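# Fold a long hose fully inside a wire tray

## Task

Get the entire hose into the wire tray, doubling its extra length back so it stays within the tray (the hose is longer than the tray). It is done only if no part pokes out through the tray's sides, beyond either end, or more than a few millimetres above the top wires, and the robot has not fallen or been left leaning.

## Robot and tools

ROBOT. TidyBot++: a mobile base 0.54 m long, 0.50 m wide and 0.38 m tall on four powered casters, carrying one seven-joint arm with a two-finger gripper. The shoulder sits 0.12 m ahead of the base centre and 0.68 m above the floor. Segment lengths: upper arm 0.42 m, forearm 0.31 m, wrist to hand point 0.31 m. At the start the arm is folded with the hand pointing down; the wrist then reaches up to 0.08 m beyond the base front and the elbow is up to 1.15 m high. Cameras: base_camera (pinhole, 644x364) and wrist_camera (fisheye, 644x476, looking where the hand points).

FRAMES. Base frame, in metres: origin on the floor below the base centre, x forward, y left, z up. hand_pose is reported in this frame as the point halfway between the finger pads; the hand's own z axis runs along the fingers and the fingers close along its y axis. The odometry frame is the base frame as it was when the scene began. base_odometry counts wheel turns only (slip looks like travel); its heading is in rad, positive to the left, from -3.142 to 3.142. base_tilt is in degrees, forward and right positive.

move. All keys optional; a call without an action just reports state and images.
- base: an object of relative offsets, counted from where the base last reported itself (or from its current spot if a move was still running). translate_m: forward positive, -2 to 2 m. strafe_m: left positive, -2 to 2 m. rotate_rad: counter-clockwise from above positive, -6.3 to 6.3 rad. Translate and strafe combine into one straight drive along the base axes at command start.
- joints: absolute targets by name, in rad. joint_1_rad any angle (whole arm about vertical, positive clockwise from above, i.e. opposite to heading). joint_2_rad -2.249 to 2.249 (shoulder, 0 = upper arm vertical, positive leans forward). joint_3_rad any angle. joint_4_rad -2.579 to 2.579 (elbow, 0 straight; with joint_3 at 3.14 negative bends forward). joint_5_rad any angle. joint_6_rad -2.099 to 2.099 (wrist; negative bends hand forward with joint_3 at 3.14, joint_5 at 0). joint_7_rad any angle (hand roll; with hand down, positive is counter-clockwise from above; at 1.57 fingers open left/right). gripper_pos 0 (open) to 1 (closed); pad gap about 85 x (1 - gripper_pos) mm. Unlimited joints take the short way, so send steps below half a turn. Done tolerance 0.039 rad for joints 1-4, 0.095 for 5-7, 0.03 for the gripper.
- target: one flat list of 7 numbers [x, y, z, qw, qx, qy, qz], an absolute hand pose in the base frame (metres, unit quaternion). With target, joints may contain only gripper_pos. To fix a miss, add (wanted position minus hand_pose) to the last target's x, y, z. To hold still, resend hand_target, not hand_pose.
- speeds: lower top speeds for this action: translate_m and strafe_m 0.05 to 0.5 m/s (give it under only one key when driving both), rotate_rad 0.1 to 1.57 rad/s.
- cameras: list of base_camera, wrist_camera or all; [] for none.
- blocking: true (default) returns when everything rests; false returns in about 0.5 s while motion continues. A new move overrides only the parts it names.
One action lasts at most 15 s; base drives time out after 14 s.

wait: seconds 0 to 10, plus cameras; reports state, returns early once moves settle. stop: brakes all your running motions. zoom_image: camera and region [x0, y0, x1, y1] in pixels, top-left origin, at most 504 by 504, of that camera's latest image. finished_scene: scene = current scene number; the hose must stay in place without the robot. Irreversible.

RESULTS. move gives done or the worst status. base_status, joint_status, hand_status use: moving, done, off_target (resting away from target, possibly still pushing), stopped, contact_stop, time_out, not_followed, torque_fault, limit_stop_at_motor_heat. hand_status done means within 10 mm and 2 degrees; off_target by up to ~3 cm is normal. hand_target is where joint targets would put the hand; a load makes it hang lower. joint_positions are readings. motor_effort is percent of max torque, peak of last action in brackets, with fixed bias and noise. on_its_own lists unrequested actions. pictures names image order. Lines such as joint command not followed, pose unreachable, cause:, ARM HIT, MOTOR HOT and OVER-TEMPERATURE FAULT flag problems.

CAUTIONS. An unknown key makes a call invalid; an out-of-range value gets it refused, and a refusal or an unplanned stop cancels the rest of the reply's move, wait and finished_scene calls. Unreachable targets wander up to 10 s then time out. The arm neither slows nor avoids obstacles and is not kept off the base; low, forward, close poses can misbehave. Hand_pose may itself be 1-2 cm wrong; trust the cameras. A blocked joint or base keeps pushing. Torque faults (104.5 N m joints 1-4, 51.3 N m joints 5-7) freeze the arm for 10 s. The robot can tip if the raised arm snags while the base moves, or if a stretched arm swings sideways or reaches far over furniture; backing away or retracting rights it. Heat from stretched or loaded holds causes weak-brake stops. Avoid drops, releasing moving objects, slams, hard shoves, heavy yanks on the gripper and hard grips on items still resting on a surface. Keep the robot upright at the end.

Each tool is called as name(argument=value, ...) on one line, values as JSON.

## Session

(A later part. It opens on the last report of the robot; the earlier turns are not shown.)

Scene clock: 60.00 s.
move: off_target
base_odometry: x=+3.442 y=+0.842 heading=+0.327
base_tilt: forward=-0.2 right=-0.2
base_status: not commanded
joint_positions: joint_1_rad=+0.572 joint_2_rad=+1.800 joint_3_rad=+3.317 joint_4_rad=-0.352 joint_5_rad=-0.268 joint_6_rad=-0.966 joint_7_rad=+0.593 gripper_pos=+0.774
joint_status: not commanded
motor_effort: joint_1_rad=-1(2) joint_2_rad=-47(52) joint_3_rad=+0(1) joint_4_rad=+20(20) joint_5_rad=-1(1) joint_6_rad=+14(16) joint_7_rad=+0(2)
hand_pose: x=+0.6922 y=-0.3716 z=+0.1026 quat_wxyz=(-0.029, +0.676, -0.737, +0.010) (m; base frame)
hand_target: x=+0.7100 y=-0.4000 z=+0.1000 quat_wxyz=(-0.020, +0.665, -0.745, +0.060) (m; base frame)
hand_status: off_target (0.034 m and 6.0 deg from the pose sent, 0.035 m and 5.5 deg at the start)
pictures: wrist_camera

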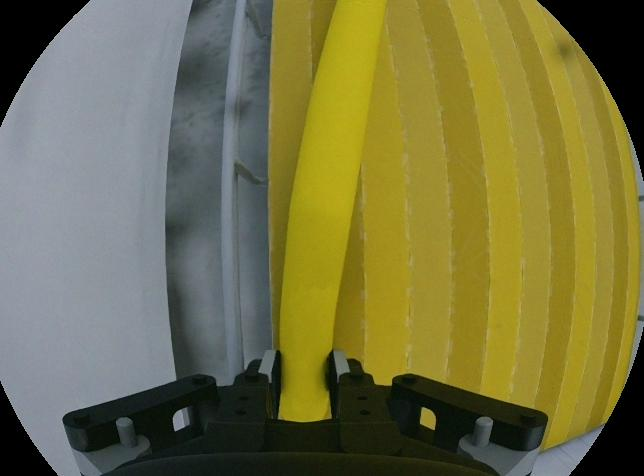

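move(joints={"gripper_pos": 0.55}, cameras=[])

move(target=[0.67, -0.39, 0.28, -0.02, 0.68, -0.73, 0.03])

Scene clock: 60.77 s.
move: done
base_odometry: x=+3.442 y=+0.842 heading=+0.327
base_tilt: forward=-0.2 right=-0.2
base_status: not commanded
joint_positions: joint_1_rad=+0.580 joint_2_rad=+1.819 joint_3_rad=+3.317 joint_4_rad=-0.342 joint_5_rad=-0.257 joint_6_rad=-0.957 joint_7_rad=+0.592 gripper_pos=+0.551
joint_status: all done
motor_effort: joint_1_rad=-3(4) joint_2_rad=-49(52) joint_3_rad=-1(3) joint_4_rad=+21(22) joint_5_rad=-2(4) joint_6_rad=+14(17) joint_7_rad=+0(1)
hand_pose: x=+0.6842 y=-0.3759 z=+0.0917 quat_wxyz=(-0.024, +0.675, -0.737, +0.011) (m; base frame)
hand_target: x=+0.7100 y=-0.4000 z=+0.1000 quat_wxyz=(-0.020, +0.665, -0.745, +0.060) (m; base frame)
hand_status: not commanded
pictures: none
No camera images: "cameras" was empty.

Scene clock: 62.67 s.
move: off_target
base_odometry: x=+3.442 y=+0.842 heading=+0.327
base_tilt: forward=-0.2 right=-0.2
base_status: not commanded
joint_positions: joint_1_rad=+0.555 joint_2_rad=+1.343 joint_3_rad=+3.367 joint_4_rad=-0.904 joint_5_rad=-0.271 joint_6_rad=-0.919 joint_7_rad=+0.677 gripper_pos=+0.550
joint_status: not commanded
motor_effort: joint_1_rad=+1(3) joint_2_rad=-49(57) joint_3_rad=+2(2) joint_4_rad=+12(20) joint_5_rad=+0(2) joint_6_rad=+0(14) joint_7_rad=+1(1)
hand_pose: x=+0.6455 y=-0.3925 z=+0.2723 quat_wxyz=(+0.002, +0.672, -0.741, +0.001) (m; base frame)
hand_target: x=+0.6700 y=-0.3900 z=+0.2800 quat_wxyz=(-0.020, +0.681, -0.731, +0.030) (m; base frame)
hand_status: off_target (0.026 m and 4.5 deg from the pose sent, 0.189 m and 2.5 deg at the start)
pictures: base_camera, wrist_camera

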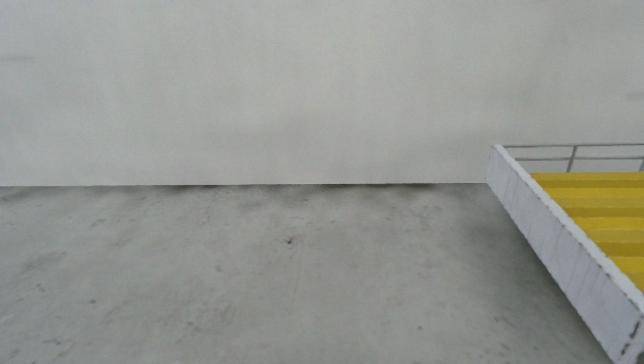

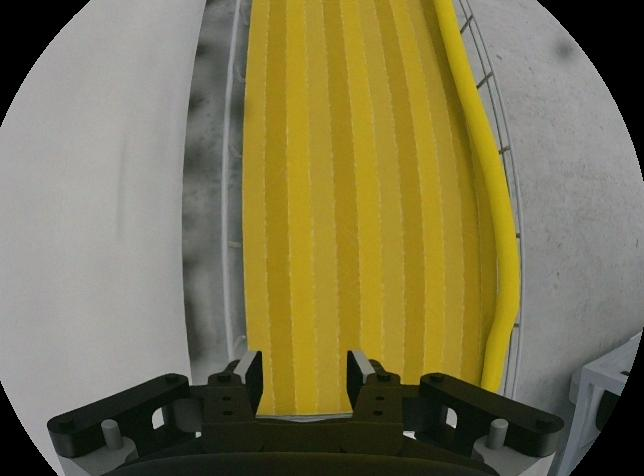

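move(target=[0.45, -0.3, 0.7, -0.1, 0.66, -0.66, 0.25])

"target": qw, qx, qy, qz must be a unit quaternion (the sum of their squares is 1)
Scene clock: 62.73 s.
base_odometry: x=+3.442 y=+0.842 heading=+0.327
base_tilt: forward=-0.2 right=-0.2
base_status: not commanded
joint_positions: joint_1_rad=+0.555 joint_2_rad=+1.343 joint_3_rad=+3.367 joint_4_rad=-0.904 joint_5_rad=-0.271 joint_6_rad=-0.919 joint_7_rad=+0.677 gripper_pos=+0.550
joint_status: not commanded
motor_effort: joint_1_rad=+0(3) joint_2_rad=-50(57) joint_3_rad=+2(2) joint_4_rad=+13(20) joint_5_rad=+0(2) joint_6_rad=+0(14) joint_7_rad=+0(1)
hand_pose: x=+0.6455 y=-0.3925 z=+0.2723 quat_wxyz=(+0.002, +0.672, -0.741, +0.001) (m; base frame)
hand_target: x=+0.6700 y=-0.3900 z=+0.2800 quat_wxyz=(-0.020, +0.681, -0.731, +0.030) (m; base frame)
hand_status: off_target (0.026 m and 4.5 deg from the pose sent, 0.189 m and 2.5 deg at the start)
pictures: none

move(target=[0.45, -0.3, 0.7, 0.242, 0.6646, -0.6646, 0.242])

zoom_image(camera="wrist_camera", region=[120, 0, 560, 340])

Scene clock: 65.60 s.
move: off_target
base_odometry: x=+3.442 y=+0.842 heading=+0.327
base_tilt: forward=-0.2 right=-0.2
base_status: not commanded
joint_positions: joint_1_rad=-0.047 joint_2_rad=+0.190 joint_3_rad=+3.549 joint_4_rad=-1.908 joint_5_rad=+0.666 joint_6_rad=-0.919 joint_7_rad=-0.014 gripper_pos=+0.550
joint_status: not commanded
motor_effort: joint_1_rad=+1(2) joint_2_rad=-21(52) joint_3_rad=+1(4) joint_4_rad=+16(16) joint_5_rad=+4(4) joint_6_rad=+0(1) joint_7_rad=+0(1)
hand_pose: x=+0.4618 y=-0.2872 z=+0.6902 quat_wxyz=(+0.217, +0.677, -0.665, +0.226) (m; base frame)
hand_target: x=+0.4500 y=-0.3000 z=+0.7000 quat_wxyz=(+0.242, +0.664, -0.664, +0.242) (m; base frame)
hand_status: off_target (0.020 m and 3.6 deg from the pose sent, 0.479 m and 40.1 deg at the start)
pictures: base_camera, wrist_camera

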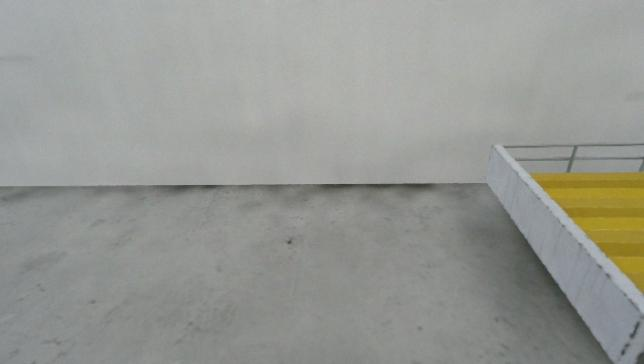

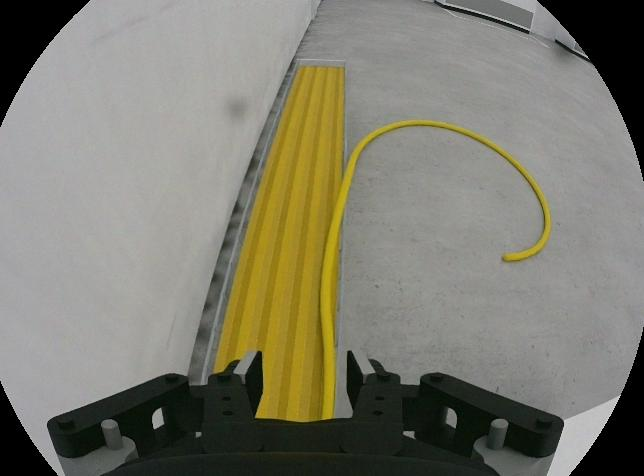

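Scaled by 1.145.

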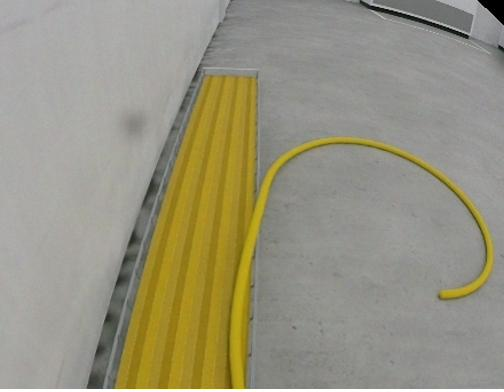

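move(base={"translate_m": -1.15}, target=[0.45, 0.1, 0.75, 0, 0.9397, 0, 0.342], cameras=[])

move(base={"strafe_m": -1.95})

Scene clock: 70.27 s.
move: off_target
base_odometry: x=+2.353 y=+0.472 heading=+0.327
base_tilt: forward=-0.2 right=-0.2
base_status: done
joint_positions: joint_1_rad=+0.155 joint_2_rad=-0.389 joint_3_rad=+2.665 joint_4_rad=-2.162 joint_5_rad=+0.142 joint_6_rad=-0.712 joint_7_rad=+1.119 gripper_pos=+0.550
joint_status: not commanded
motor_effort: joint_1_rad=+0(2) joint_2_rad=-3(23) joint_3_rad=+3(3) joint_4_rad=+19(20) joint_5_rad=+2(4) joint_6_rad=+4(6) joint_7_rad=+0(1)
hand_pose: x=+0.4458 y=+0.0828 z=+0.7515 quat_wxyz=(+0.025, +0.944, -0.013, +0.330) (m; base frame)
hand_target: x=+0.4500 y=+0.1000 z=+0.7500 quat_wxyz=(+0.000, +0.940, +0.000, +0.342) (m; base frame)
hand_status: off_target (0.018 m and 3.5 deg from the pose sent, 0.392 m and 88.9 deg at the start)
pictures: none
No camera images: "cameras" was empty.

Scene clock: 75.33 s.
move: done
base_odometry: x=+2.980 y=-1.375 heading=+0.327
base_tilt: forward=-0.2 right=-0.2
base_status: done
joint_positions: joint_1_rad=+0.156 joint_2_rad=-0.389 joint_3_rad=+2.662 joint_4_rad=-2.162 joint_5_rad=+0.139 joint_6_rad=-0.710 joint_7_rad=+1.119 gripper_pos=+0.550
joint_status: not commanded
motor_effort: joint_1_rad=+0(1) joint_2_rad=-4(4) joint_3_rad=+3(5) joint_4_rad=+19(20) joint_5_rad=+2(2) joint_6_rad=+4(6) joint_7_rad=+0(1)
hand_pose: x=+0.4458 y=+0.0842 z=+0.7514 quat_wxyz=(+0.024, +0.943, -0.012, +0.330) (m; base frame)
hand_target: x=+0.4500 y=+0.1000 z=+0.7500 quat_wxyz=(+0.000, +0.940, +0.000, +0.342) (m; base frame)
hand_status: not commanded
pictures: base_camera, wrist_camera

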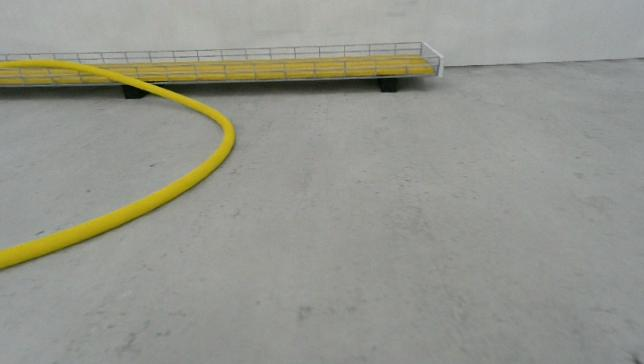

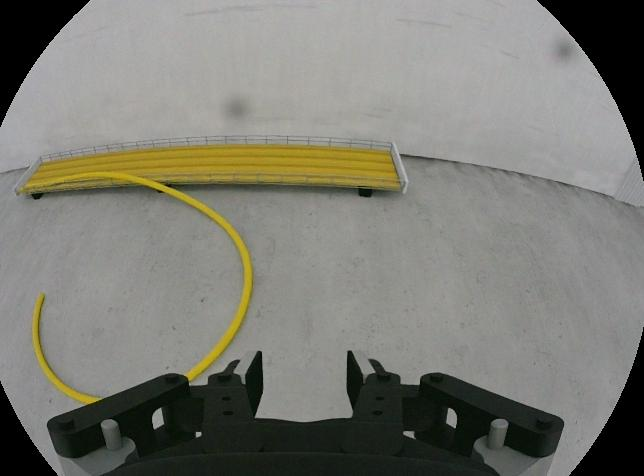

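move(base={"strafe_m": 0.2}, joints={"gripper_pos": 0.0}, target=[0.72, 0.18, 0.18, 0, 0.9367, -0.350, 0])

Scene clock: 78.87 s.
move: off_target
base_odometry: x=+2.915 y=-1.185 heading=+0.327
base_tilt: forward=-0.2 right=-0.2
base_status: done
joint_positions: joint_1_rad=-0.341 joint_2_rad=+1.467 joint_3_rad=+3.294 joint_4_rad=-0.978 joint_5_rad=-0.173 joint_6_rad=-0.710 joint_7_rad=+0.768 gripper_pos=+0.000
joint_status: all done
motor_effort: joint_1_rad=+1(2) joint_2_rad=-48(51) joint_3_rad=+1(3) joint_4_rad=+11(20) joint_5_rad=+0(2) joint_6_rad=+0(6) joint_7_rad=+0(1)
hand_pose: x=+0.7184 y=+0.1593 z=+0.1740 quat_wxyz=(+0.017, +0.954, -0.300, +0.009) (m; base frame)
hand_target: x=+0.7200 y=+0.1800 z=+0.1800 quat_wxyz=(+0.000, +0.937, -0.350, +0.000) (m; base frame)
hand_status: off_target (0.022 m and 6.4 deg from the pose sent, 0.641 m and 54.7 deg at the start)
pictures: base_camera, wrist_camera

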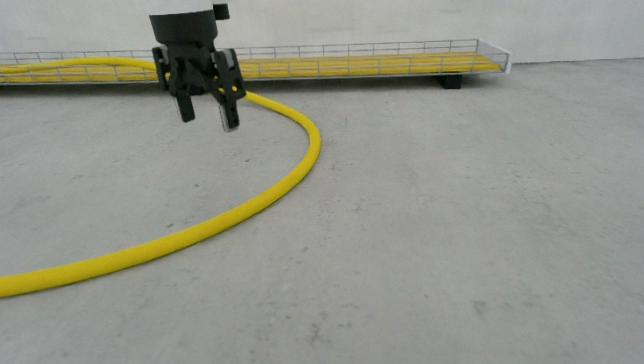

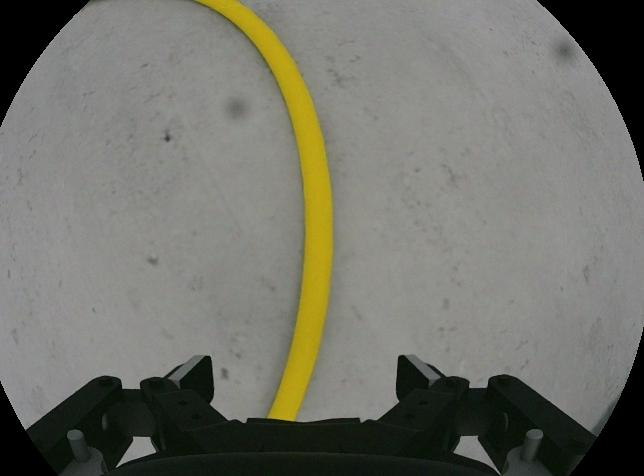

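move(target=[0.725, 0.178, 0.045, 0, 0.9367, -0.350, 0], cameras=["wrist_camera"])

Scene clock: 80.83 s.
move: off_target
base_odometry: x=+2.915 y=-1.185 heading=+0.327
base_tilt: forward=-0.2 right=-0.2
base_status: not commanded
joint_positions: joint_1_rad=-0.335 joint_2_rad=+1.828 joint_3_rad=+3.293 joint_4_rad=-0.552 joint_5_rad=-0.173 joint_6_rad=-0.738 joint_7_rad=+0.700 gripper_pos=+0.000
joint_status: not commanded
motor_effort: joint_1_rad=+0(1) joint_2_rad=-48(52) joint_3_rad=+0(1) joint_4_rad=+11(12) joint_5_rad=+0(0) joint_6_rad=+0(1) joint_7_rad=+0(1)
hand_pose: x=+0.7273 y=+0.1771 z=+0.0360 quat_wxyz=(+0.003, +0.952, -0.306, +0.020) (m; base frame)
hand_target: x=+0.7250 y=+0.1780 z=+0.0450 quat_wxyz=(+0.000, +0.937, -0.350, +0.000) (m; base frame)
hand_status: off_target (0.009 m and 5.8 deg from the pose sent, 0.130 m and 6.4 deg at the start)
pictures: wrist_camera

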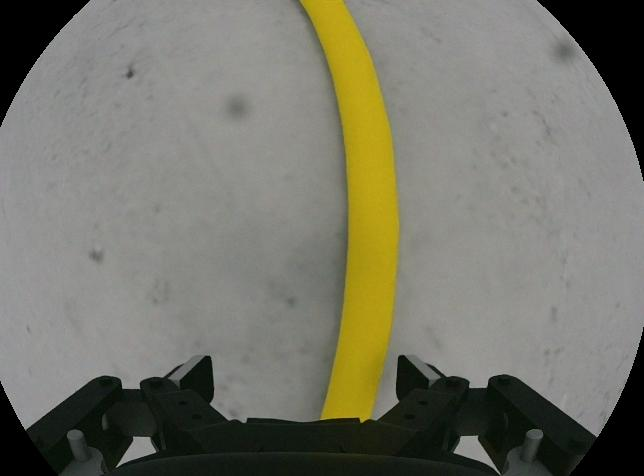

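move(joints={"gripper_pos": 0.87}, cameras=[])

move(target=[0.68, 0.16, 0.3, 0, 0.966, -0.2588, 0])

Scene clock: 84.27 s.
move: done
base_odometry: x=+2.915 y=-1.185 heading=+0.327
base_tilt: forward=-0.2 right=-0.2
base_status: not commanded
joint_positions: joint_1_rad=-0.312 joint_2_rad=+1.818 joint_3_rad=+3.294 joint_4_rad=-0.552 joint_5_rad=-0.173 joint_6_rad=-0.806 joint_7_rad=+0.698 gripper_pos=+0.869
joint_status: all done
motor_effort: joint_1_rad=-3(5) joint_2_rad=-45(49) joint_3_rad=-2(4) joint_4_rad=+15(16) joint_5_rad=-2(4) joint_6_rad=+7(10) joint_7_rad=+0(1)
hand_pose: x=+0.7173 y=+0.1601 z=+0.0426 quat_wxyz=(+0.018, +0.948, -0.318, -0.004) (m; base frame)
hand_target: x=+0.7250 y=+0.1780 z=+0.0450 quat_wxyz=(+0.000, +0.937, -0.350, +0.000) (m; base frame)
hand_status: not commanded
pictures: none
No camera images: "cameras" was empty.

Scene clock: 86.33 s.
move: off_target
base_odometry: x=+2.915 y=-1.185 heading=+0.327
base_tilt: forward=-0.2 right=-0.2
base_status: not commanded
joint_positions: joint_1_rad=-0.335 joint_2_rad=+1.169 joint_3_rad=+3.291 joint_4_rad=-1.287 joint_5_rad=-0.173 joint_6_rad=-0.760 joint_7_rad=+0.853 gripper_pos=+0.870
joint_status: not commanded
motor_effort: joint_1_rad=+0(3) joint_2_rad=-45(52) joint_3_rad=+1(2) joint_4_rad=+10(16) joint_5_rad=+0(2) joint_6_rad=+0(9) joint_7_rad=+0(1)
hand_pose: x=+0.6695 y=+0.1407 z=+0.2936 quat_wxyz=(+0.024, +0.958, -0.284, -0.021) (m; base frame)
hand_target: x=+0.6800 y=+0.1600 z=+0.3000 quat_wxyz=(+0.000, +0.966, -0.259, +0.000) (m; base frame)
hand_status: off_target (0.023 m and 4.8 deg from the pose sent, 0.260 m and 7.4 deg at the start)
pictures: base_camera, wrist_camera

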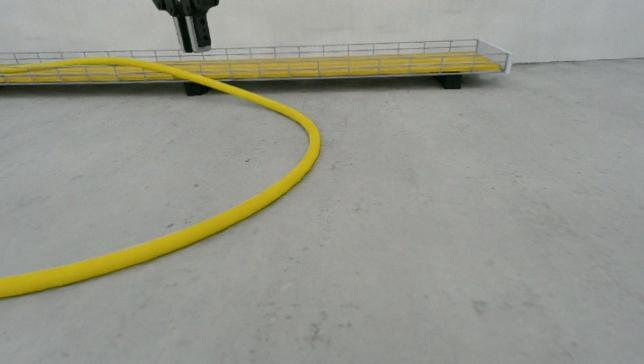

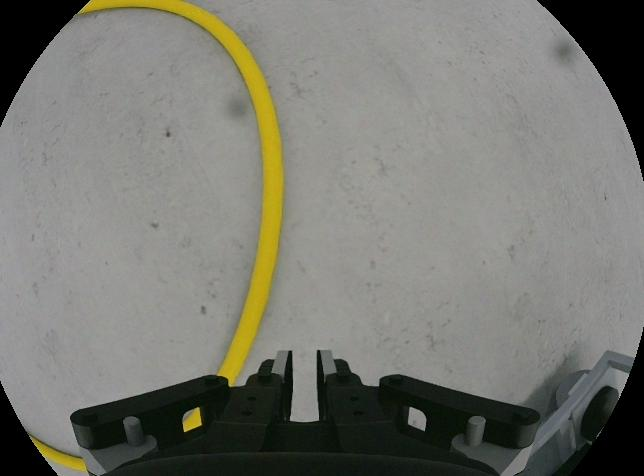

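move(joints={"gripper_pos": 0.0}, target=[0.708, 0.205, 0.12, 0, 0.9063, -0.4226, 0], cameras=["wrist_camera"])

Scene clock: 88.43 s.
move: off_target
base_odometry: x=+2.915 y=-1.185 heading=+0.327
base_tilt: forward=-0.2 right=-0.2
base_status: not commanded
joint_positions: joint_1_rad=-0.389 joint_2_rad=+1.603 joint_3_rad=+3.315 joint_4_rad=-0.873 joint_5_rad=-0.214 joint_6_rad=-0.760 joint_7_rad=+0.577 gripper_pos=+0.000
joint_status: all done
motor_effort: joint_1_rad=+1(1) joint_2_rad=-48(51) joint_3_rad=+2(2) joint_4_rad=+10(11) joint_5_rad=+0(0) joint_6_rad=+0(1) joint_7_rad=+0(1)
hand_pose: x=+0.6827 y=+0.1785 z=+0.1125 quat_wxyz=(+0.038, +0.926, -0.375, -0.020) (m; base frame)
hand_target: x=+0.7080 y=+0.2050 z=+0.1200 quat_wxyz=(+0.000, +0.906, -0.423, +0.000) (m; base frame)
hand_status: off_target (0.037 m and 7.7 deg from the pose sent, 0.189 m and 17.4 deg at the start)
pictures: wrist_camera

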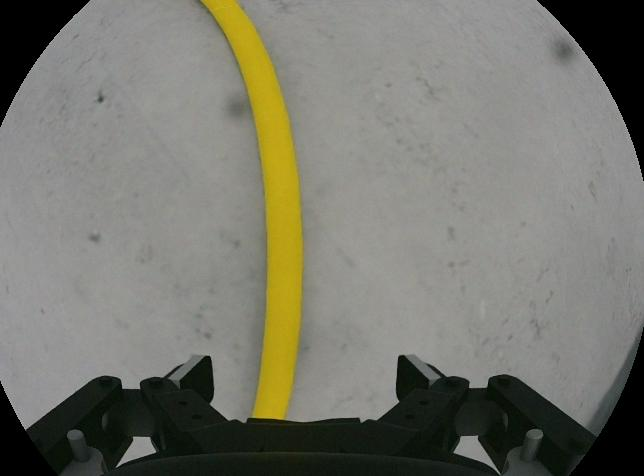

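move(target=[0.712, 0.207, 0.03, 0, 0.9063, -0.4226, 0], cameras=["wrist_camera"])

Scene clock: 90.30 s.
move: off_target
base_odometry: x=+2.915 y=-1.185 heading=+0.327
base_tilt: forward=-0.2 right=-0.2
base_status: not commanded
joint_positions: joint_1_rad=-0.387 joint_2_rad=+1.866 joint_3_rad=+3.312 joint_4_rad=-0.511 joint_5_rad=-0.214 joint_6_rad=-0.760 joint_7_rad=+0.493 gripper_pos=+0.000
joint_status: not commanded
motor_effort: joint_1_rad=+0(1) joint_2_rad=-48(51) joint_3_rad=+0(2) joint_4_rad=+11(12) joint_5_rad=+0(0) joint_6_rad=+1(1) joint_7_rad=+1(1)
hand_pose: x=+0.7086 y=+0.2082 z=+0.0216 quat_wxyz=(+0.001, +0.922, -0.387, +0.010) (m; base frame)
hand_target: x=+0.7120 y=+0.2070 z=+0.0300 quat_wxyz=(+0.000, +0.906, -0.423, +0.000) (m; base frame)
hand_status: off_target (0.009 m and 4.6 deg from the pose sent, 0.092 m and 7.7 deg at the start)
pictures: wrist_camera

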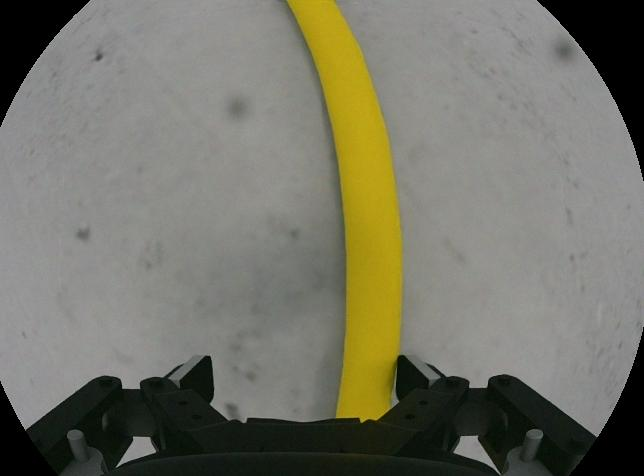

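move(joints={"gripper_pos": 0.87}, cameras=["wrist_camera"])

Scene clock: 91.40 s.
move: off_target
base_odometry: x=+2.915 y=-1.185 heading=+0.327
base_tilt: forward=-0.2 right=-0.2
base_status: not commanded
joint_positions: joint_1_rad=-0.376 joint_2_rad=+1.868 joint_3_rad=+3.312 joint_4_rad=-0.510 joint_5_rad=-0.214 joint_6_rad=-0.785 joint_7_rad=+0.490 gripper_pos=+0.759
joint_status: gripper_pos off_target (ended at +0.759, target +0.870)
motor_effort: joint_1_rad=-1(3) joint_2_rad=-48(51) joint_3_rad=+0(1) joint_4_rad=+13(15) joint_5_rad=+0(1) joint_6_rad=+3(6) joint_7_rad=+1(2)
hand_pose: x=+0.7025 y=+0.1997 z=+0.0206 quat_wxyz=(+0.009, +0.919, -0.394, +0.000) (m; base frame)
hand_target: x=+0.7120 y=+0.2070 z=+0.0300 quat_wxyz=(+0.000, +0.906, -0.423, +0.000) (m; base frame)
hand_status: not commanded
pictures: wrist_camera

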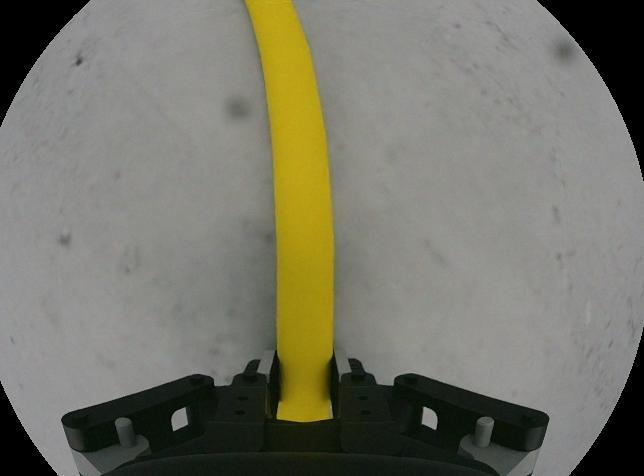

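move(target=[0.66, 0.2, 0.36, 0, 0.9397, -0.342, 0], cameras=["base_camera"])

move(base={"translate_m": 0.5, "strafe_m": -0.7}, speeds={"translate_m": 0.3}, target=[0.64, 0.2, 0.40, 0, 0.985, -0.1736, 0])

Scene clock: 93.73 s.
move: off_target
base_odometry: x=+2.915 y=-1.185 heading=+0.327
base_tilt: forward=-0.2 right=-0.3
base_status: not commanded
joint_positions: joint_1_rad=-0.440 joint_2_rad=+1.081 joint_3_rad=+3.316 joint_4_rad=-1.351 joint_5_rad=-0.214 joint_6_rad=-0.785 joint_7_rad=+0.624 gripper_pos=+0.759
joint_status: not commanded
motor_effort: joint_1_rad=+1(2) joint_2_rad=-50(56) joint_3_rad=+2(3) joint_4_rad=+13(14) joint_5_rad=+0(0) joint_6_rad=+1(2) joint_7_rad=+0(1)
hand_pose: x=+0.6452 y=+0.1912 z=+0.3327 quat_wxyz=(+0.020, +0.930, -0.366, -0.020) (m; base frame)
hand_target: x=+0.6600 y=+0.2000 z=+0.3600 quat_wxyz=(+0.000, +0.940, -0.342, +0.000) (m; base frame)
hand_status: off_target (0.032 m and 4.4 deg from the pose sent, 0.342 m and 6.4 deg at the start)
pictures: base_camera

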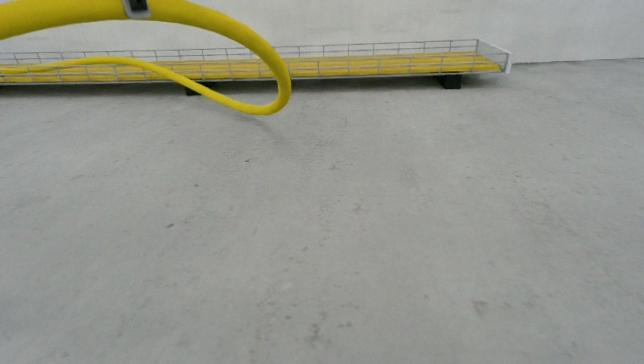

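Scene clock: 97.57 s.
move: off_target
base_odometry: x=+3.614 y=-1.687 heading=+0.327
base_tilt: forward=-0.2 right=-0.2
base_status: done
joint_positions: joint_1_rad=-0.437 joint_2_rad=+0.971 joint_3_rad=+3.262 joint_4_rad=-1.436 joint_5_rad=-0.197 joint_6_rad=-0.785 joint_7_rad=+0.910 gripper_pos=+0.759
joint_status: not commanded
motor_effort: joint_1_rad=+2(5) joint_2_rad=-47(52) joint_3_rad=+2(4) joint_4_rad=+13(15) joint_5_rad=-1(2) joint_6_rad=+1(3) joint_7_rad=-1(2)
hand_pose: x=+0.6247 y=+0.2107 z=+0.3761 quat_wxyz=(-0.007, +0.976, -0.217, -0.026) (m; base frame)
hand_target: x=+0.6400 y=+0.2000 z=+0.4000 quat_wxyz=(+0.000, +0.985, -0.174, +0.000) (m; base frame)
hand_status: off_target (0.030 m and 5.9 deg from the pose sent, 0.068 m and 23.2 deg at the start)
pictures: base_camera, wrist_camera

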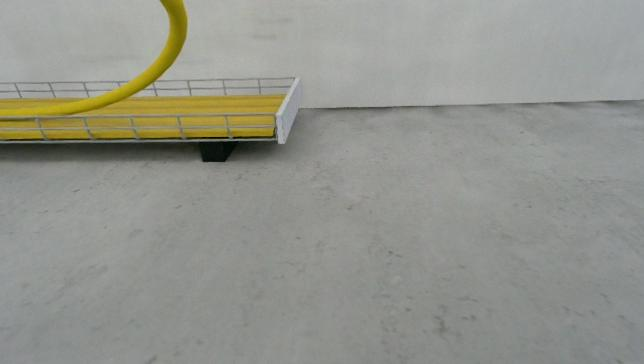

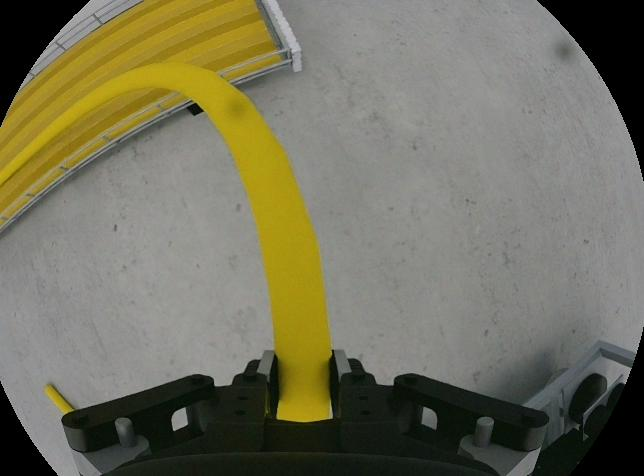

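move(base={"translate_m": 0.48}, speeds={"translate_m": 0.3}, target=[0.62, 0.19, 0.38, 0, 0.9985, 0.055, 0])

Scene clock: 100.27 s.
move: off_target
base_odometry: x=+4.068 y=-1.533 heading=+0.327
base_tilt: forward=-0.2 right=-0.2
base_status: done
joint_positions: joint_1_rad=-0.363 joint_2_rad=+0.958 joint_3_rad=+3.189 joint_4_rad=-1.548 joint_5_rad=-0.084 joint_6_rad=-0.752 joint_7_rad=+1.274 gripper_pos=+0.759
joint_status: not commanded
motor_effort: joint_1_rad=-3(5) joint_2_rad=-43(49) joint_3_rad=-5(6) joint_4_rad=+13(16) joint_5_rad=-3(3) joint_6_rad=+3(5) joint_7_rad=+2(2)
hand_pose: x=+0.5844 y=+0.1698 z=+0.3612 quat_wxyz=(+0.011, +0.998, -0.014, -0.057) (m; base frame)
hand_target: x=+0.6200 y=+0.1900 z=+0.3800 quat_wxyz=(+0.000, +0.998, +0.055, +0.000) (m; base frame)
hand_status: off_target (0.045 m and 10.3 deg from the pose sent, 0.022 m and 31.5 deg at the start)
pictures: base_camera, wrist_camera

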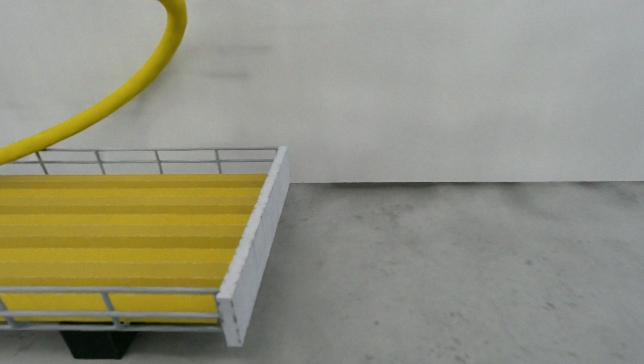

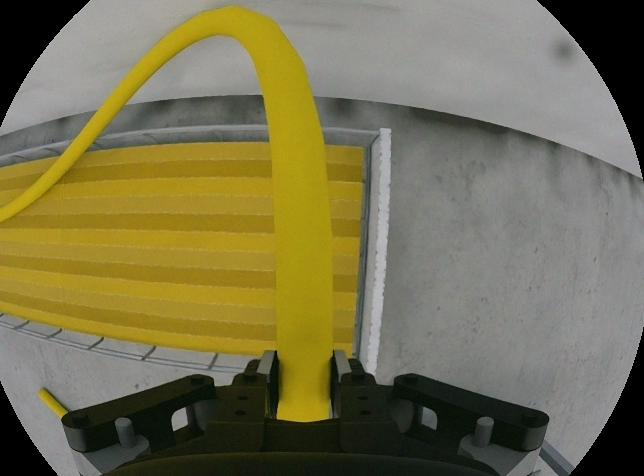

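move(target=[0.59, 0.175, 0.24, 0, 0.9961, 0.07, 0.0535])

Scene clock: 102.00 s.
move: off_target
base_odometry: x=+4.068 y=-1.533 heading=+0.327
base_tilt: forward=-0.2 right=-0.2
base_status: not commanded
joint_positions: joint_1_rad=-0.375 joint_2_rad=+1.180 joint_3_rad=+3.212 joint_4_rad=-1.716 joint_5_rad=-0.084 joint_6_rad=-0.262 joint_7_rad=+1.342 gripper_pos=+0.759
joint_status: not commanded
motor_effort: joint_1_rad=-4(5) joint_2_rad=-43(46) joint_3_rad=-4(6) joint_4_rad=+9(14) joint_5_rad=+0(3) joint_6_rad=+3(5) joint_7_rad=+2(2)
hand_pose: x=+0.5598 y=+0.1372 z=+0.2261 quat_wxyz=(+0.023, +1.000, +0.018, +0.000) (m; base frame)
hand_target: x=+0.5900 y=+0.1750 z=+0.2400 quat_wxyz=(+0.000, +0.996, +0.070, +0.053) (m; base frame)
hand_status: off_target (0.050 m and 8.9 deg from the pose sent, 0.121 m and 16.0 deg at the start)
pictures: base_camera, wrist_camera

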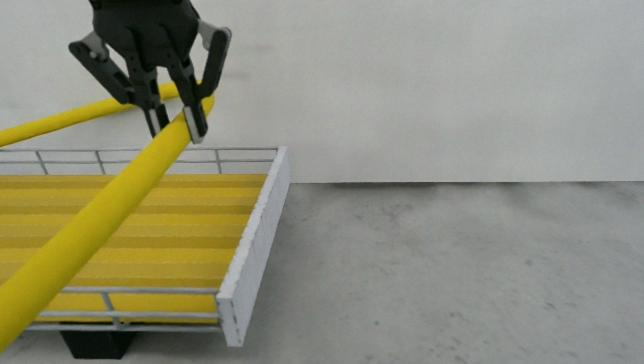

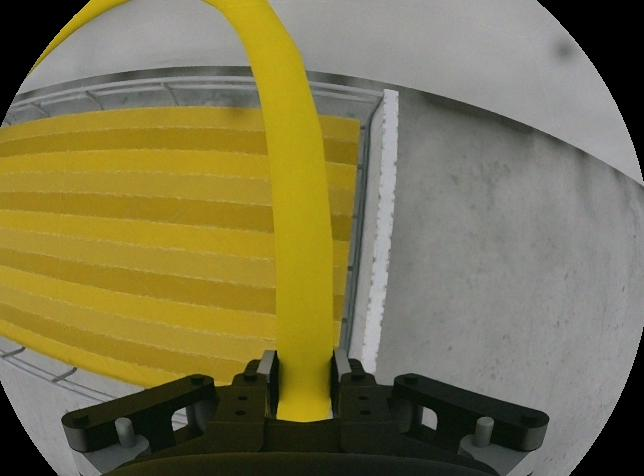

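move(target=[0.52, 0.21, 0.24, 0, 0.9397, 0.342, 0])

Scene clock: 103.37 s.
move: off_target
base_odometry: x=+4.068 y=-1.533 heading=+0.327
base_tilt: forward=-0.2 right=-0.2
base_status: not commanded
joint_positions: joint_1_rad=-0.403 joint_2_rad=+1.162 joint_3_rad=+3.163 joint_4_rad=-1.757 joint_5_rad=+0.048 joint_6_rad=-0.262 joint_7_rad=+1.566 gripper_pos=+0.759
joint_status: not commanded
motor_effort: joint_1_rad=-7(8) joint_2_rad=-39(43) joint_3_rad=-8(8) joint_4_rad=+5(9) joint_5_rad=+3(3) joint_6_rad=+1(4) joint_7_rad=+4(5)
hand_pose: x=+0.5325 y=+0.1603 z=+0.2315 quat_wxyz=(+0.019, +0.976, +0.216, -0.016) (m; base frame)
hand_target: x=+0.5200 y=+0.2100 z=+0.2400 quat_wxyz=(+0.000, +0.940, +0.342, +0.000) (m; base frame)
hand_status: off_target (0.052 m and 15.3 deg from the pose sent, 0.084 m and 38.0 deg at the start)
pictures: base_camera, wrist_camera

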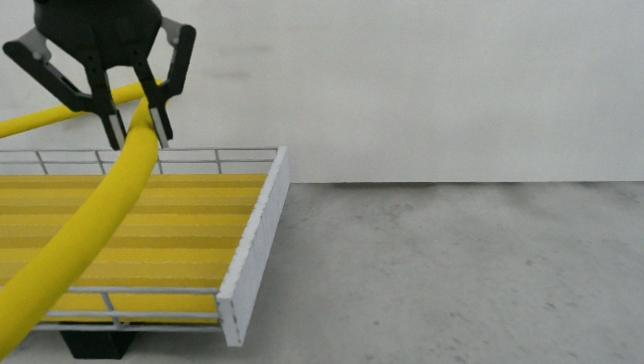

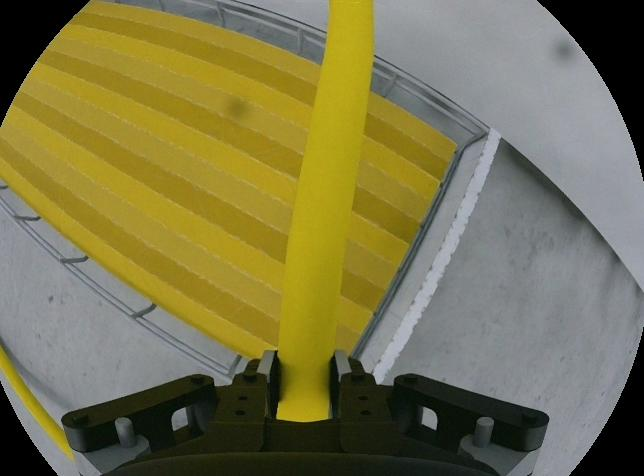

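move(target=[0.60, 0.27, 0.25, 0, 0.7934, 0.6088, 0])

Scene clock: 107.00 s.
move: off_target
base_odometry: x=+4.068 y=-1.533 heading=+0.327
base_tilt: forward=-0.2 right=-0.2
base_status: not commanded
joint_positions: joint_1_rad=-0.392 joint_2_rad=+1.230 joint_3_rad=+2.984 joint_4_rad=-1.414 joint_5_rad=+0.253 joint_6_rad=-0.489 joint_7_rad=+2.046 gripper_pos=+0.759
joint_status: not commanded
motor_effort: joint_1_rad=-2(9) joint_2_rad=-47(47) joint_3_rad=-6(9) joint_4_rad=+9(12) joint_5_rad=+1(5) joint_6_rad=+0(5) joint_7_rad=+2(7)
hand_pose: x=+0.6061 y=+0.2663 z=+0.2408 quat_wxyz=(-0.014, +0.841, +0.540, +0.015) (m; base frame)
hand_target: x=+0.6000 y=+0.2700 z=+0.2500 quat_wxyz=(+0.000, +0.793, +0.609, +0.000) (m; base frame)
hand_status: off_target (0.012 m and 9.9 deg from the pose sent, 0.130 m and 50.1 deg at the start)
pictures: base_camera, wrist_camera

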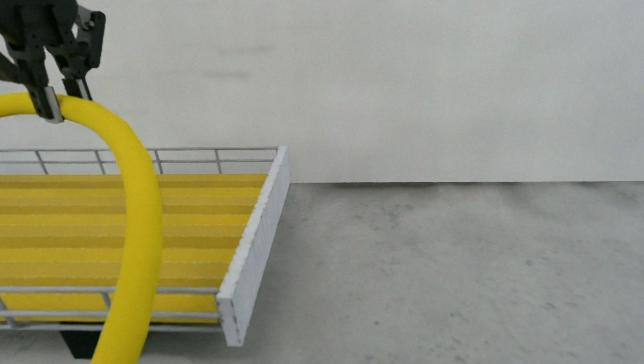

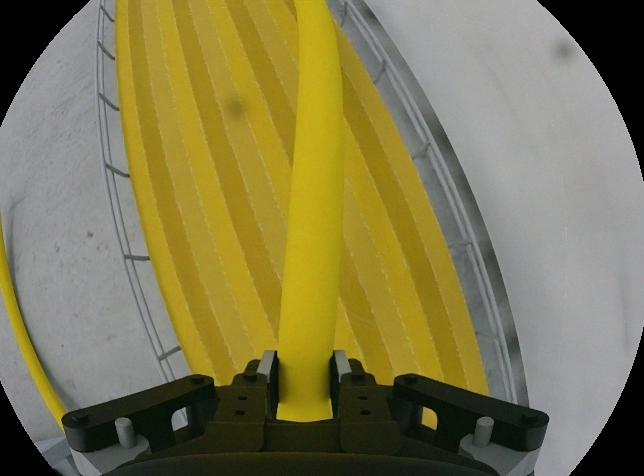

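move(target=[0.66, 0.265, 0.16, 0, 0.766, 0.6428, 0], cameras=[])

move(target=[0.67, 0.265, 0.125, 0, 0.766, 0.6428, 0])

Scene clock: 108.53 s.
move: off_target
base_odometry: x=+4.068 y=-1.533 heading=+0.327
base_tilt: forward=-0.2 right=-0.2
base_status: not commanded
joint_positions: joint_1_rad=-0.388 joint_2_rad=+1.486 joint_3_rad=+2.973 joint_4_rad=-1.078 joint_5_rad=+0.253 joint_6_rad=-0.586 joint_7_rad=+2.248 gripper_pos=+0.759
joint_status: not commanded
motor_effort: joint_1_rad=+0(2) joint_2_rad=-49(50) joint_3_rad=-3(6) joint_4_rad=+10(11) joint_5_rad=+2(2) joint_6_rad=+2(2) joint_7_rad=+3(3)
hand_pose: x=+0.6462 y=+0.2764 z=+0.1490 quat_wxyz=(-0.013, +0.799, +0.601, +0.007) (m; base frame)
hand_target: x=+0.6600 y=+0.2650 z=+0.1600 quat_wxyz=(+0.000, +0.766, +0.643, +0.000) (m; base frame)
hand_status: off_target (0.021 m and 6.3 deg from the pose sent, 0.097 m and 14.8 deg at the start)
pictures: none
No camera images: "cameras" was empty.

Scene clock: 109.50 s.
move: off_target
base_odometry: x=+4.068 y=-1.533 heading=+0.327
base_tilt: forward=-0.2 right=-0.2
base_status: not commanded
joint_positions: joint_1_rad=-0.388 joint_2_rad=+1.579 joint_3_rad=+2.973 joint_4_rad=-0.963 joint_5_rad=+0.253 joint_6_rad=-0.625 joint_7_rad=+2.283 gripper_pos=+0.759
joint_status: not commanded
motor_effort: joint_1_rad=+2(2) joint_2_rad=-49(50) joint_3_rad=-1(3) joint_4_rad=+12(12) joint_5_rad=+3(3) joint_6_rad=+3(4) joint_7_rad=+3(4)
hand_pose: x=+0.6506 y=+0.2725 z=+0.1135 quat_wxyz=(-0.012, +0.794, +0.608, -0.002) (m; base frame)
hand_target: x=+0.6700 y=+0.2650 z=+0.1250 quat_wxyz=(+0.000, +0.766, +0.643, +0.000) (m; base frame)
hand_status: off_target (0.024 m and 5.3 deg from the pose sent, 0.036 m and 6.3 deg at the start)
pictures: base_camera, wrist_camera

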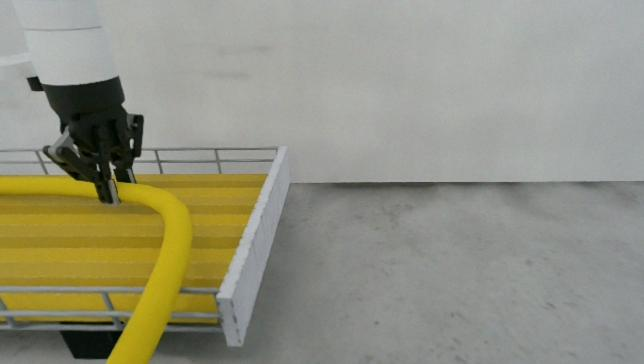

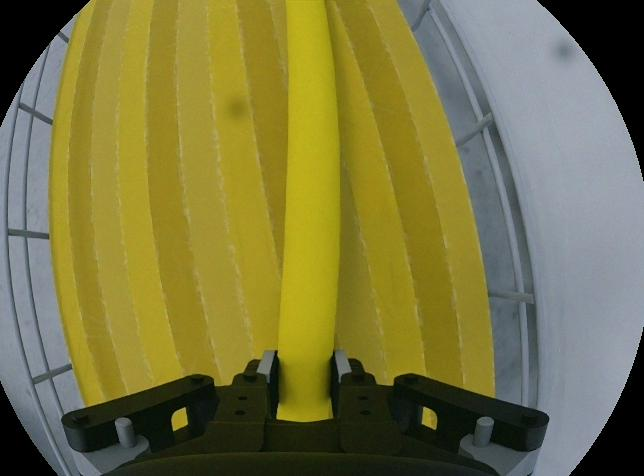

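Excellent. A little lower, a little forward, and release.

move(target=[0.70, 0.262, 0.108, 0, 0.755, 0.6557, 0], cameras=[])

move(joints={"gripper_pos": 0.5}, cameras=[])

move(target=[0.58, 0.26, 0.35, 0, 0.766, 0.6428, 0])

Scene clock: 110.77 s.
move: off_target
base_odometry: x=+4.068 y=-1.533 heading=+0.327
base_tilt: forward=-0.2 right=-0.2
base_status: not commanded
joint_positions: joint_1_rad=-0.387 joint_2_rad=+1.669 joint_3_rad=+2.972 joint_4_rad=-0.757 joint_5_rad=+0.253 joint_6_rad=-0.741 joint_7_rad=+2.397 gripper_pos=+0.759
joint_status: not commanded
motor_effort: joint_1_rad=+2(3) joint_2_rad=-51(51) joint_3_rad=+0(2) joint_4_rad=+14(15) joint_5_rad=+4(4) joint_6_rad=+4(5) joint_7_rad=+4(4)
hand_pose: x=+0.6810 y=+0.2691 z=+0.0971 quat_wxyz=(-0.001, +0.769, +0.639, -0.005) (m; base frame)
hand_target: x=+0.7000 y=+0.2620 z=+0.1080 quat_wxyz=(+0.000, +0.755, +0.656, +0.000) (m; base frame)
hand_status: off_target (0.023 m and 2.6 deg from the pose sent, 0.051 m and 7.2 deg at the start)
pictures: none
No camera images: "cameras" was empty.

Scene clock: 111.50 s.
move: done
base_odometry: x=+4.068 y=-1.533 heading=+0.327
base_tilt: forward=-0.2 right=-0.3
base_status: not commanded
joint_positions: joint_1_rad=-0.385 joint_2_rad=+1.669 joint_3_rad=+2.978 joint_4_rad=-0.734 joint_5_rad=+0.253 joint_6_rad=-0.741 joint_7_rad=+2.426 gripper_pos=+0.500
joint_status: all done
motor_effort: joint_1_rad=+1(3) joint_2_rad=-49(51) joint_3_rad=-2(3) joint_4_rad=+11(14) joint_5_rad=+1(5) joint_6_rad=+0(4) joint_7_rad=+0(4)
hand_pose: x=+0.6945 y=+0.2688 z=+0.1016 quat_wxyz=(+0.005, +0.761, +0.648, +0.004) (m; base frame)
hand_target: x=+0.7000 y=+0.2620 z=+0.1080 quat_wxyz=(+0.000, +0.755, +0.656, +0.000) (m; base frame)
hand_status: not commanded
pictures: none
No camera images: "cameras" was empty.

Scene clock: 113.60 s.
move: off_target
base_odometry: x=+4.068 y=-1.533 heading=+0.327
base_tilt: forward=-0.2 right=-0.2
base_status: not commanded
joint_positions: joint_1_rad=-0.385 joint_2_rad=+1.014 joint_3_rad=+2.922 joint_4_rad=-1.524 joint_5_rad=+0.258 joint_6_rad=-0.702 joint_7_rad=+2.259 gripper_pos=+0.500
joint_status: not commanded
motor_effort: joint_1_rad=+1(2) joint_2_rad=-41(51) joint_3_rad=-4(4) joint_4_rad=+9(12) joint_5_rad=+0(1) joint_6_rad=+0(1) joint_7_rad=+0(1)
hand_pose: x=+0.5623 y=+0.2581 z=+0.3437 quat_wxyz=(-0.017, +0.764, +0.644, -0.032) (m; base frame)
hand_target: x=+0.5800 y=+0.2600 z=+0.3500 quat_wxyz=(+0.000, +0.766, +0.643, +0.000) (m; base frame)
hand_status: off_target (0.019 m and 4.2 deg from the pose sent, 0.274 m and 1.2 deg at the start)
pictures: base_camera, wrist_camera

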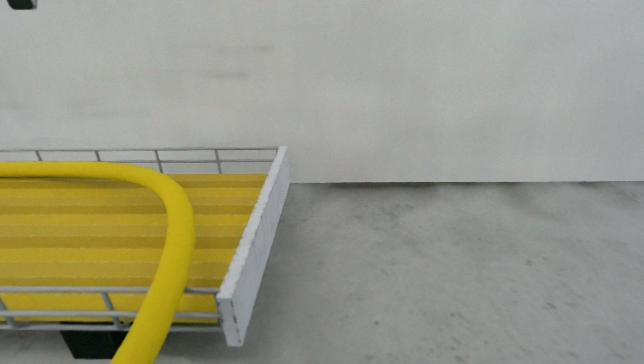

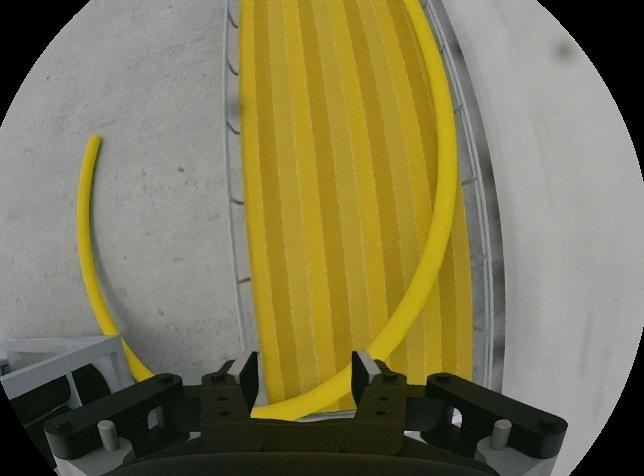

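move(target=[0.42, 0.30, 0.70, 0, 0.766, 0.6428, 0])

Scene clock: 116.10 s.
move: off_target
base_odometry: x=+4.068 y=-1.533 heading=+0.327
base_tilt: forward=-0.2 right=-0.2
base_status: not commanded
joint_positions: joint_1_rad=-0.498 joint_2_rad=+0.324 joint_3_rad=+2.788 joint_4_rad=-1.524 joint_5_rad=+0.190 joint_6_rad=-1.276 joint_7_rad=+2.140 gripper_pos=+0.500
joint_status: not commanded
motor_effort: joint_1_rad=+1(2) joint_2_rad=-27(44) joint_3_rad=-2(5) joint_4_rad=+16(17) joint_5_rad=+1(1) joint_6_rad=+0(1) joint_7_rad=+0(1)
hand_pose: x=+0.4553 y=+0.2878 z=+0.6918 quat_wxyz=(+0.033, +0.747, +0.664, +0.024) (m; base frame)
hand_target: x=+0.4200 y=+0.3000 z=+0.7000 quat_wxyz=(+0.000, +0.766, +0.643, +0.000) (m; base frame)
hand_status: off_target (0.038 m and 5.8 deg from the pose sent, 0.386 m and 4.2 deg at the start)
pictures: base_camera, wrist_camera

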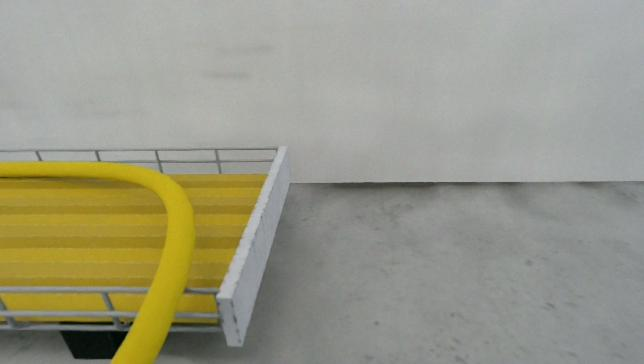

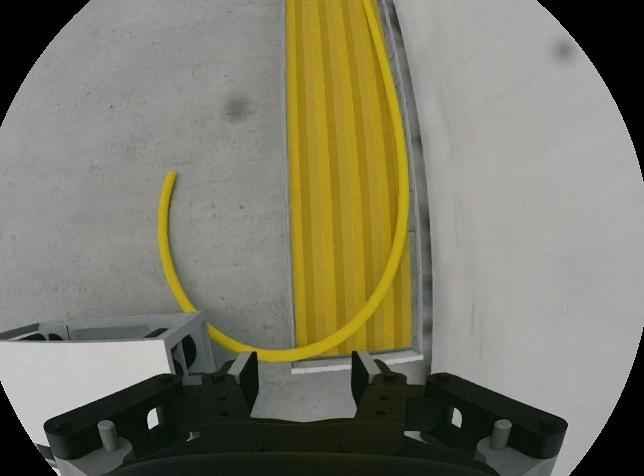

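move(base={"translate_m": -0.08}, joints={"gripper_pos": 0.0}, target=[0.24, 0.55, 0.2, 0, 0.7071, 0.7071, 0])

Scene clock: 119.00 s.
move: off_target
base_odometry: x=+3.993 y=-1.559 heading=+0.327
base_tilt: forward=-0.2 right=-0.2
base_status: done
joint_positions: joint_1_rad=-1.271 joint_2_rad=+1.331 joint_3_rad=+2.999 joint_4_rad=-1.322 joint_5_rad=+0.190 joint_6_rad=-0.591 joint_7_rad=+1.678 gripper_pos=+0.000
joint_status: all done
motor_effort: joint_1_rad=+1(3) joint_2_rad=-44(47) joint_3_rad=-3(5) joint_4_rad=+7(16) joint_5_rad=+0(1) joint_6_rad=+0(1) joint_7_rad=+0(1)
hand_pose: x=+0.2231 y=+0.5191 z=+0.1993 quat_wxyz=(+0.008, +0.702, +0.710, -0.047) (m; base frame)
hand_target: x=+0.2400 y=+0.5500 z=+0.2000 quat_wxyz=(+0.000, +0.707, +0.707, +0.000) (m; base frame)
hand_status: off_target (0.035 m and 5.5 deg from the pose sent, 0.598 m and 8.2 deg at the start)
pictures: base_camera, wrist_camera

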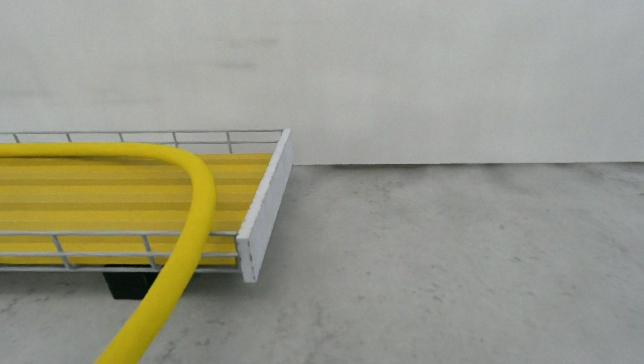

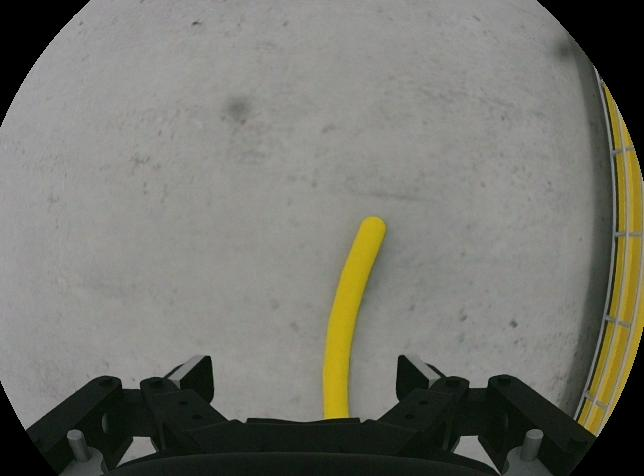

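move(target=[0.26, 0.555, 0.075, 0, 0.809, 0.5878, 0], cameras=["wrist_camera"])

Scene clock: 120.90 s.
move: off_target
base_odometry: x=+3.993 y=-1.559 heading=+0.327
base_tilt: forward=-0.2 right=-0.3
base_status: not commanded
joint_positions: joint_1_rad=-1.276 joint_2_rad=+1.631 joint_3_rad=+3.070 joint_4_rad=-1.037 joint_5_rad=+0.186 joint_6_rad=-0.568 joint_7_rad=+1.501 gripper_pos=+0.000
joint_status: not commanded
motor_effort: joint_1_rad=+0(1) joint_2_rad=-45(48) joint_3_rad=-2(3) joint_4_rad=+7(8) joint_5_rad=+0(0) joint_6_rad=-1(1) joint_7_rad=+0(1)
hand_pose: x=+0.2635 y=+0.5169 z=+0.0685 quat_wxyz=(+0.036, +0.775, +0.631, -0.028) (m; base frame)
hand_target: x=+0.2600 y=+0.5550 z=+0.0750 quat_wxyz=(+0.000, +0.809, +0.588, +0.000) (m; base frame)
hand_status: off_target (0.039 m and 8.2 deg from the pose sent, 0.135 m and 19.4 deg at the start)
pictures: wrist_camera

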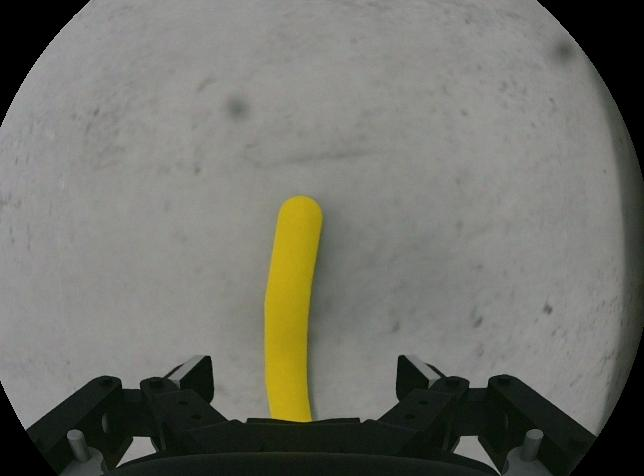

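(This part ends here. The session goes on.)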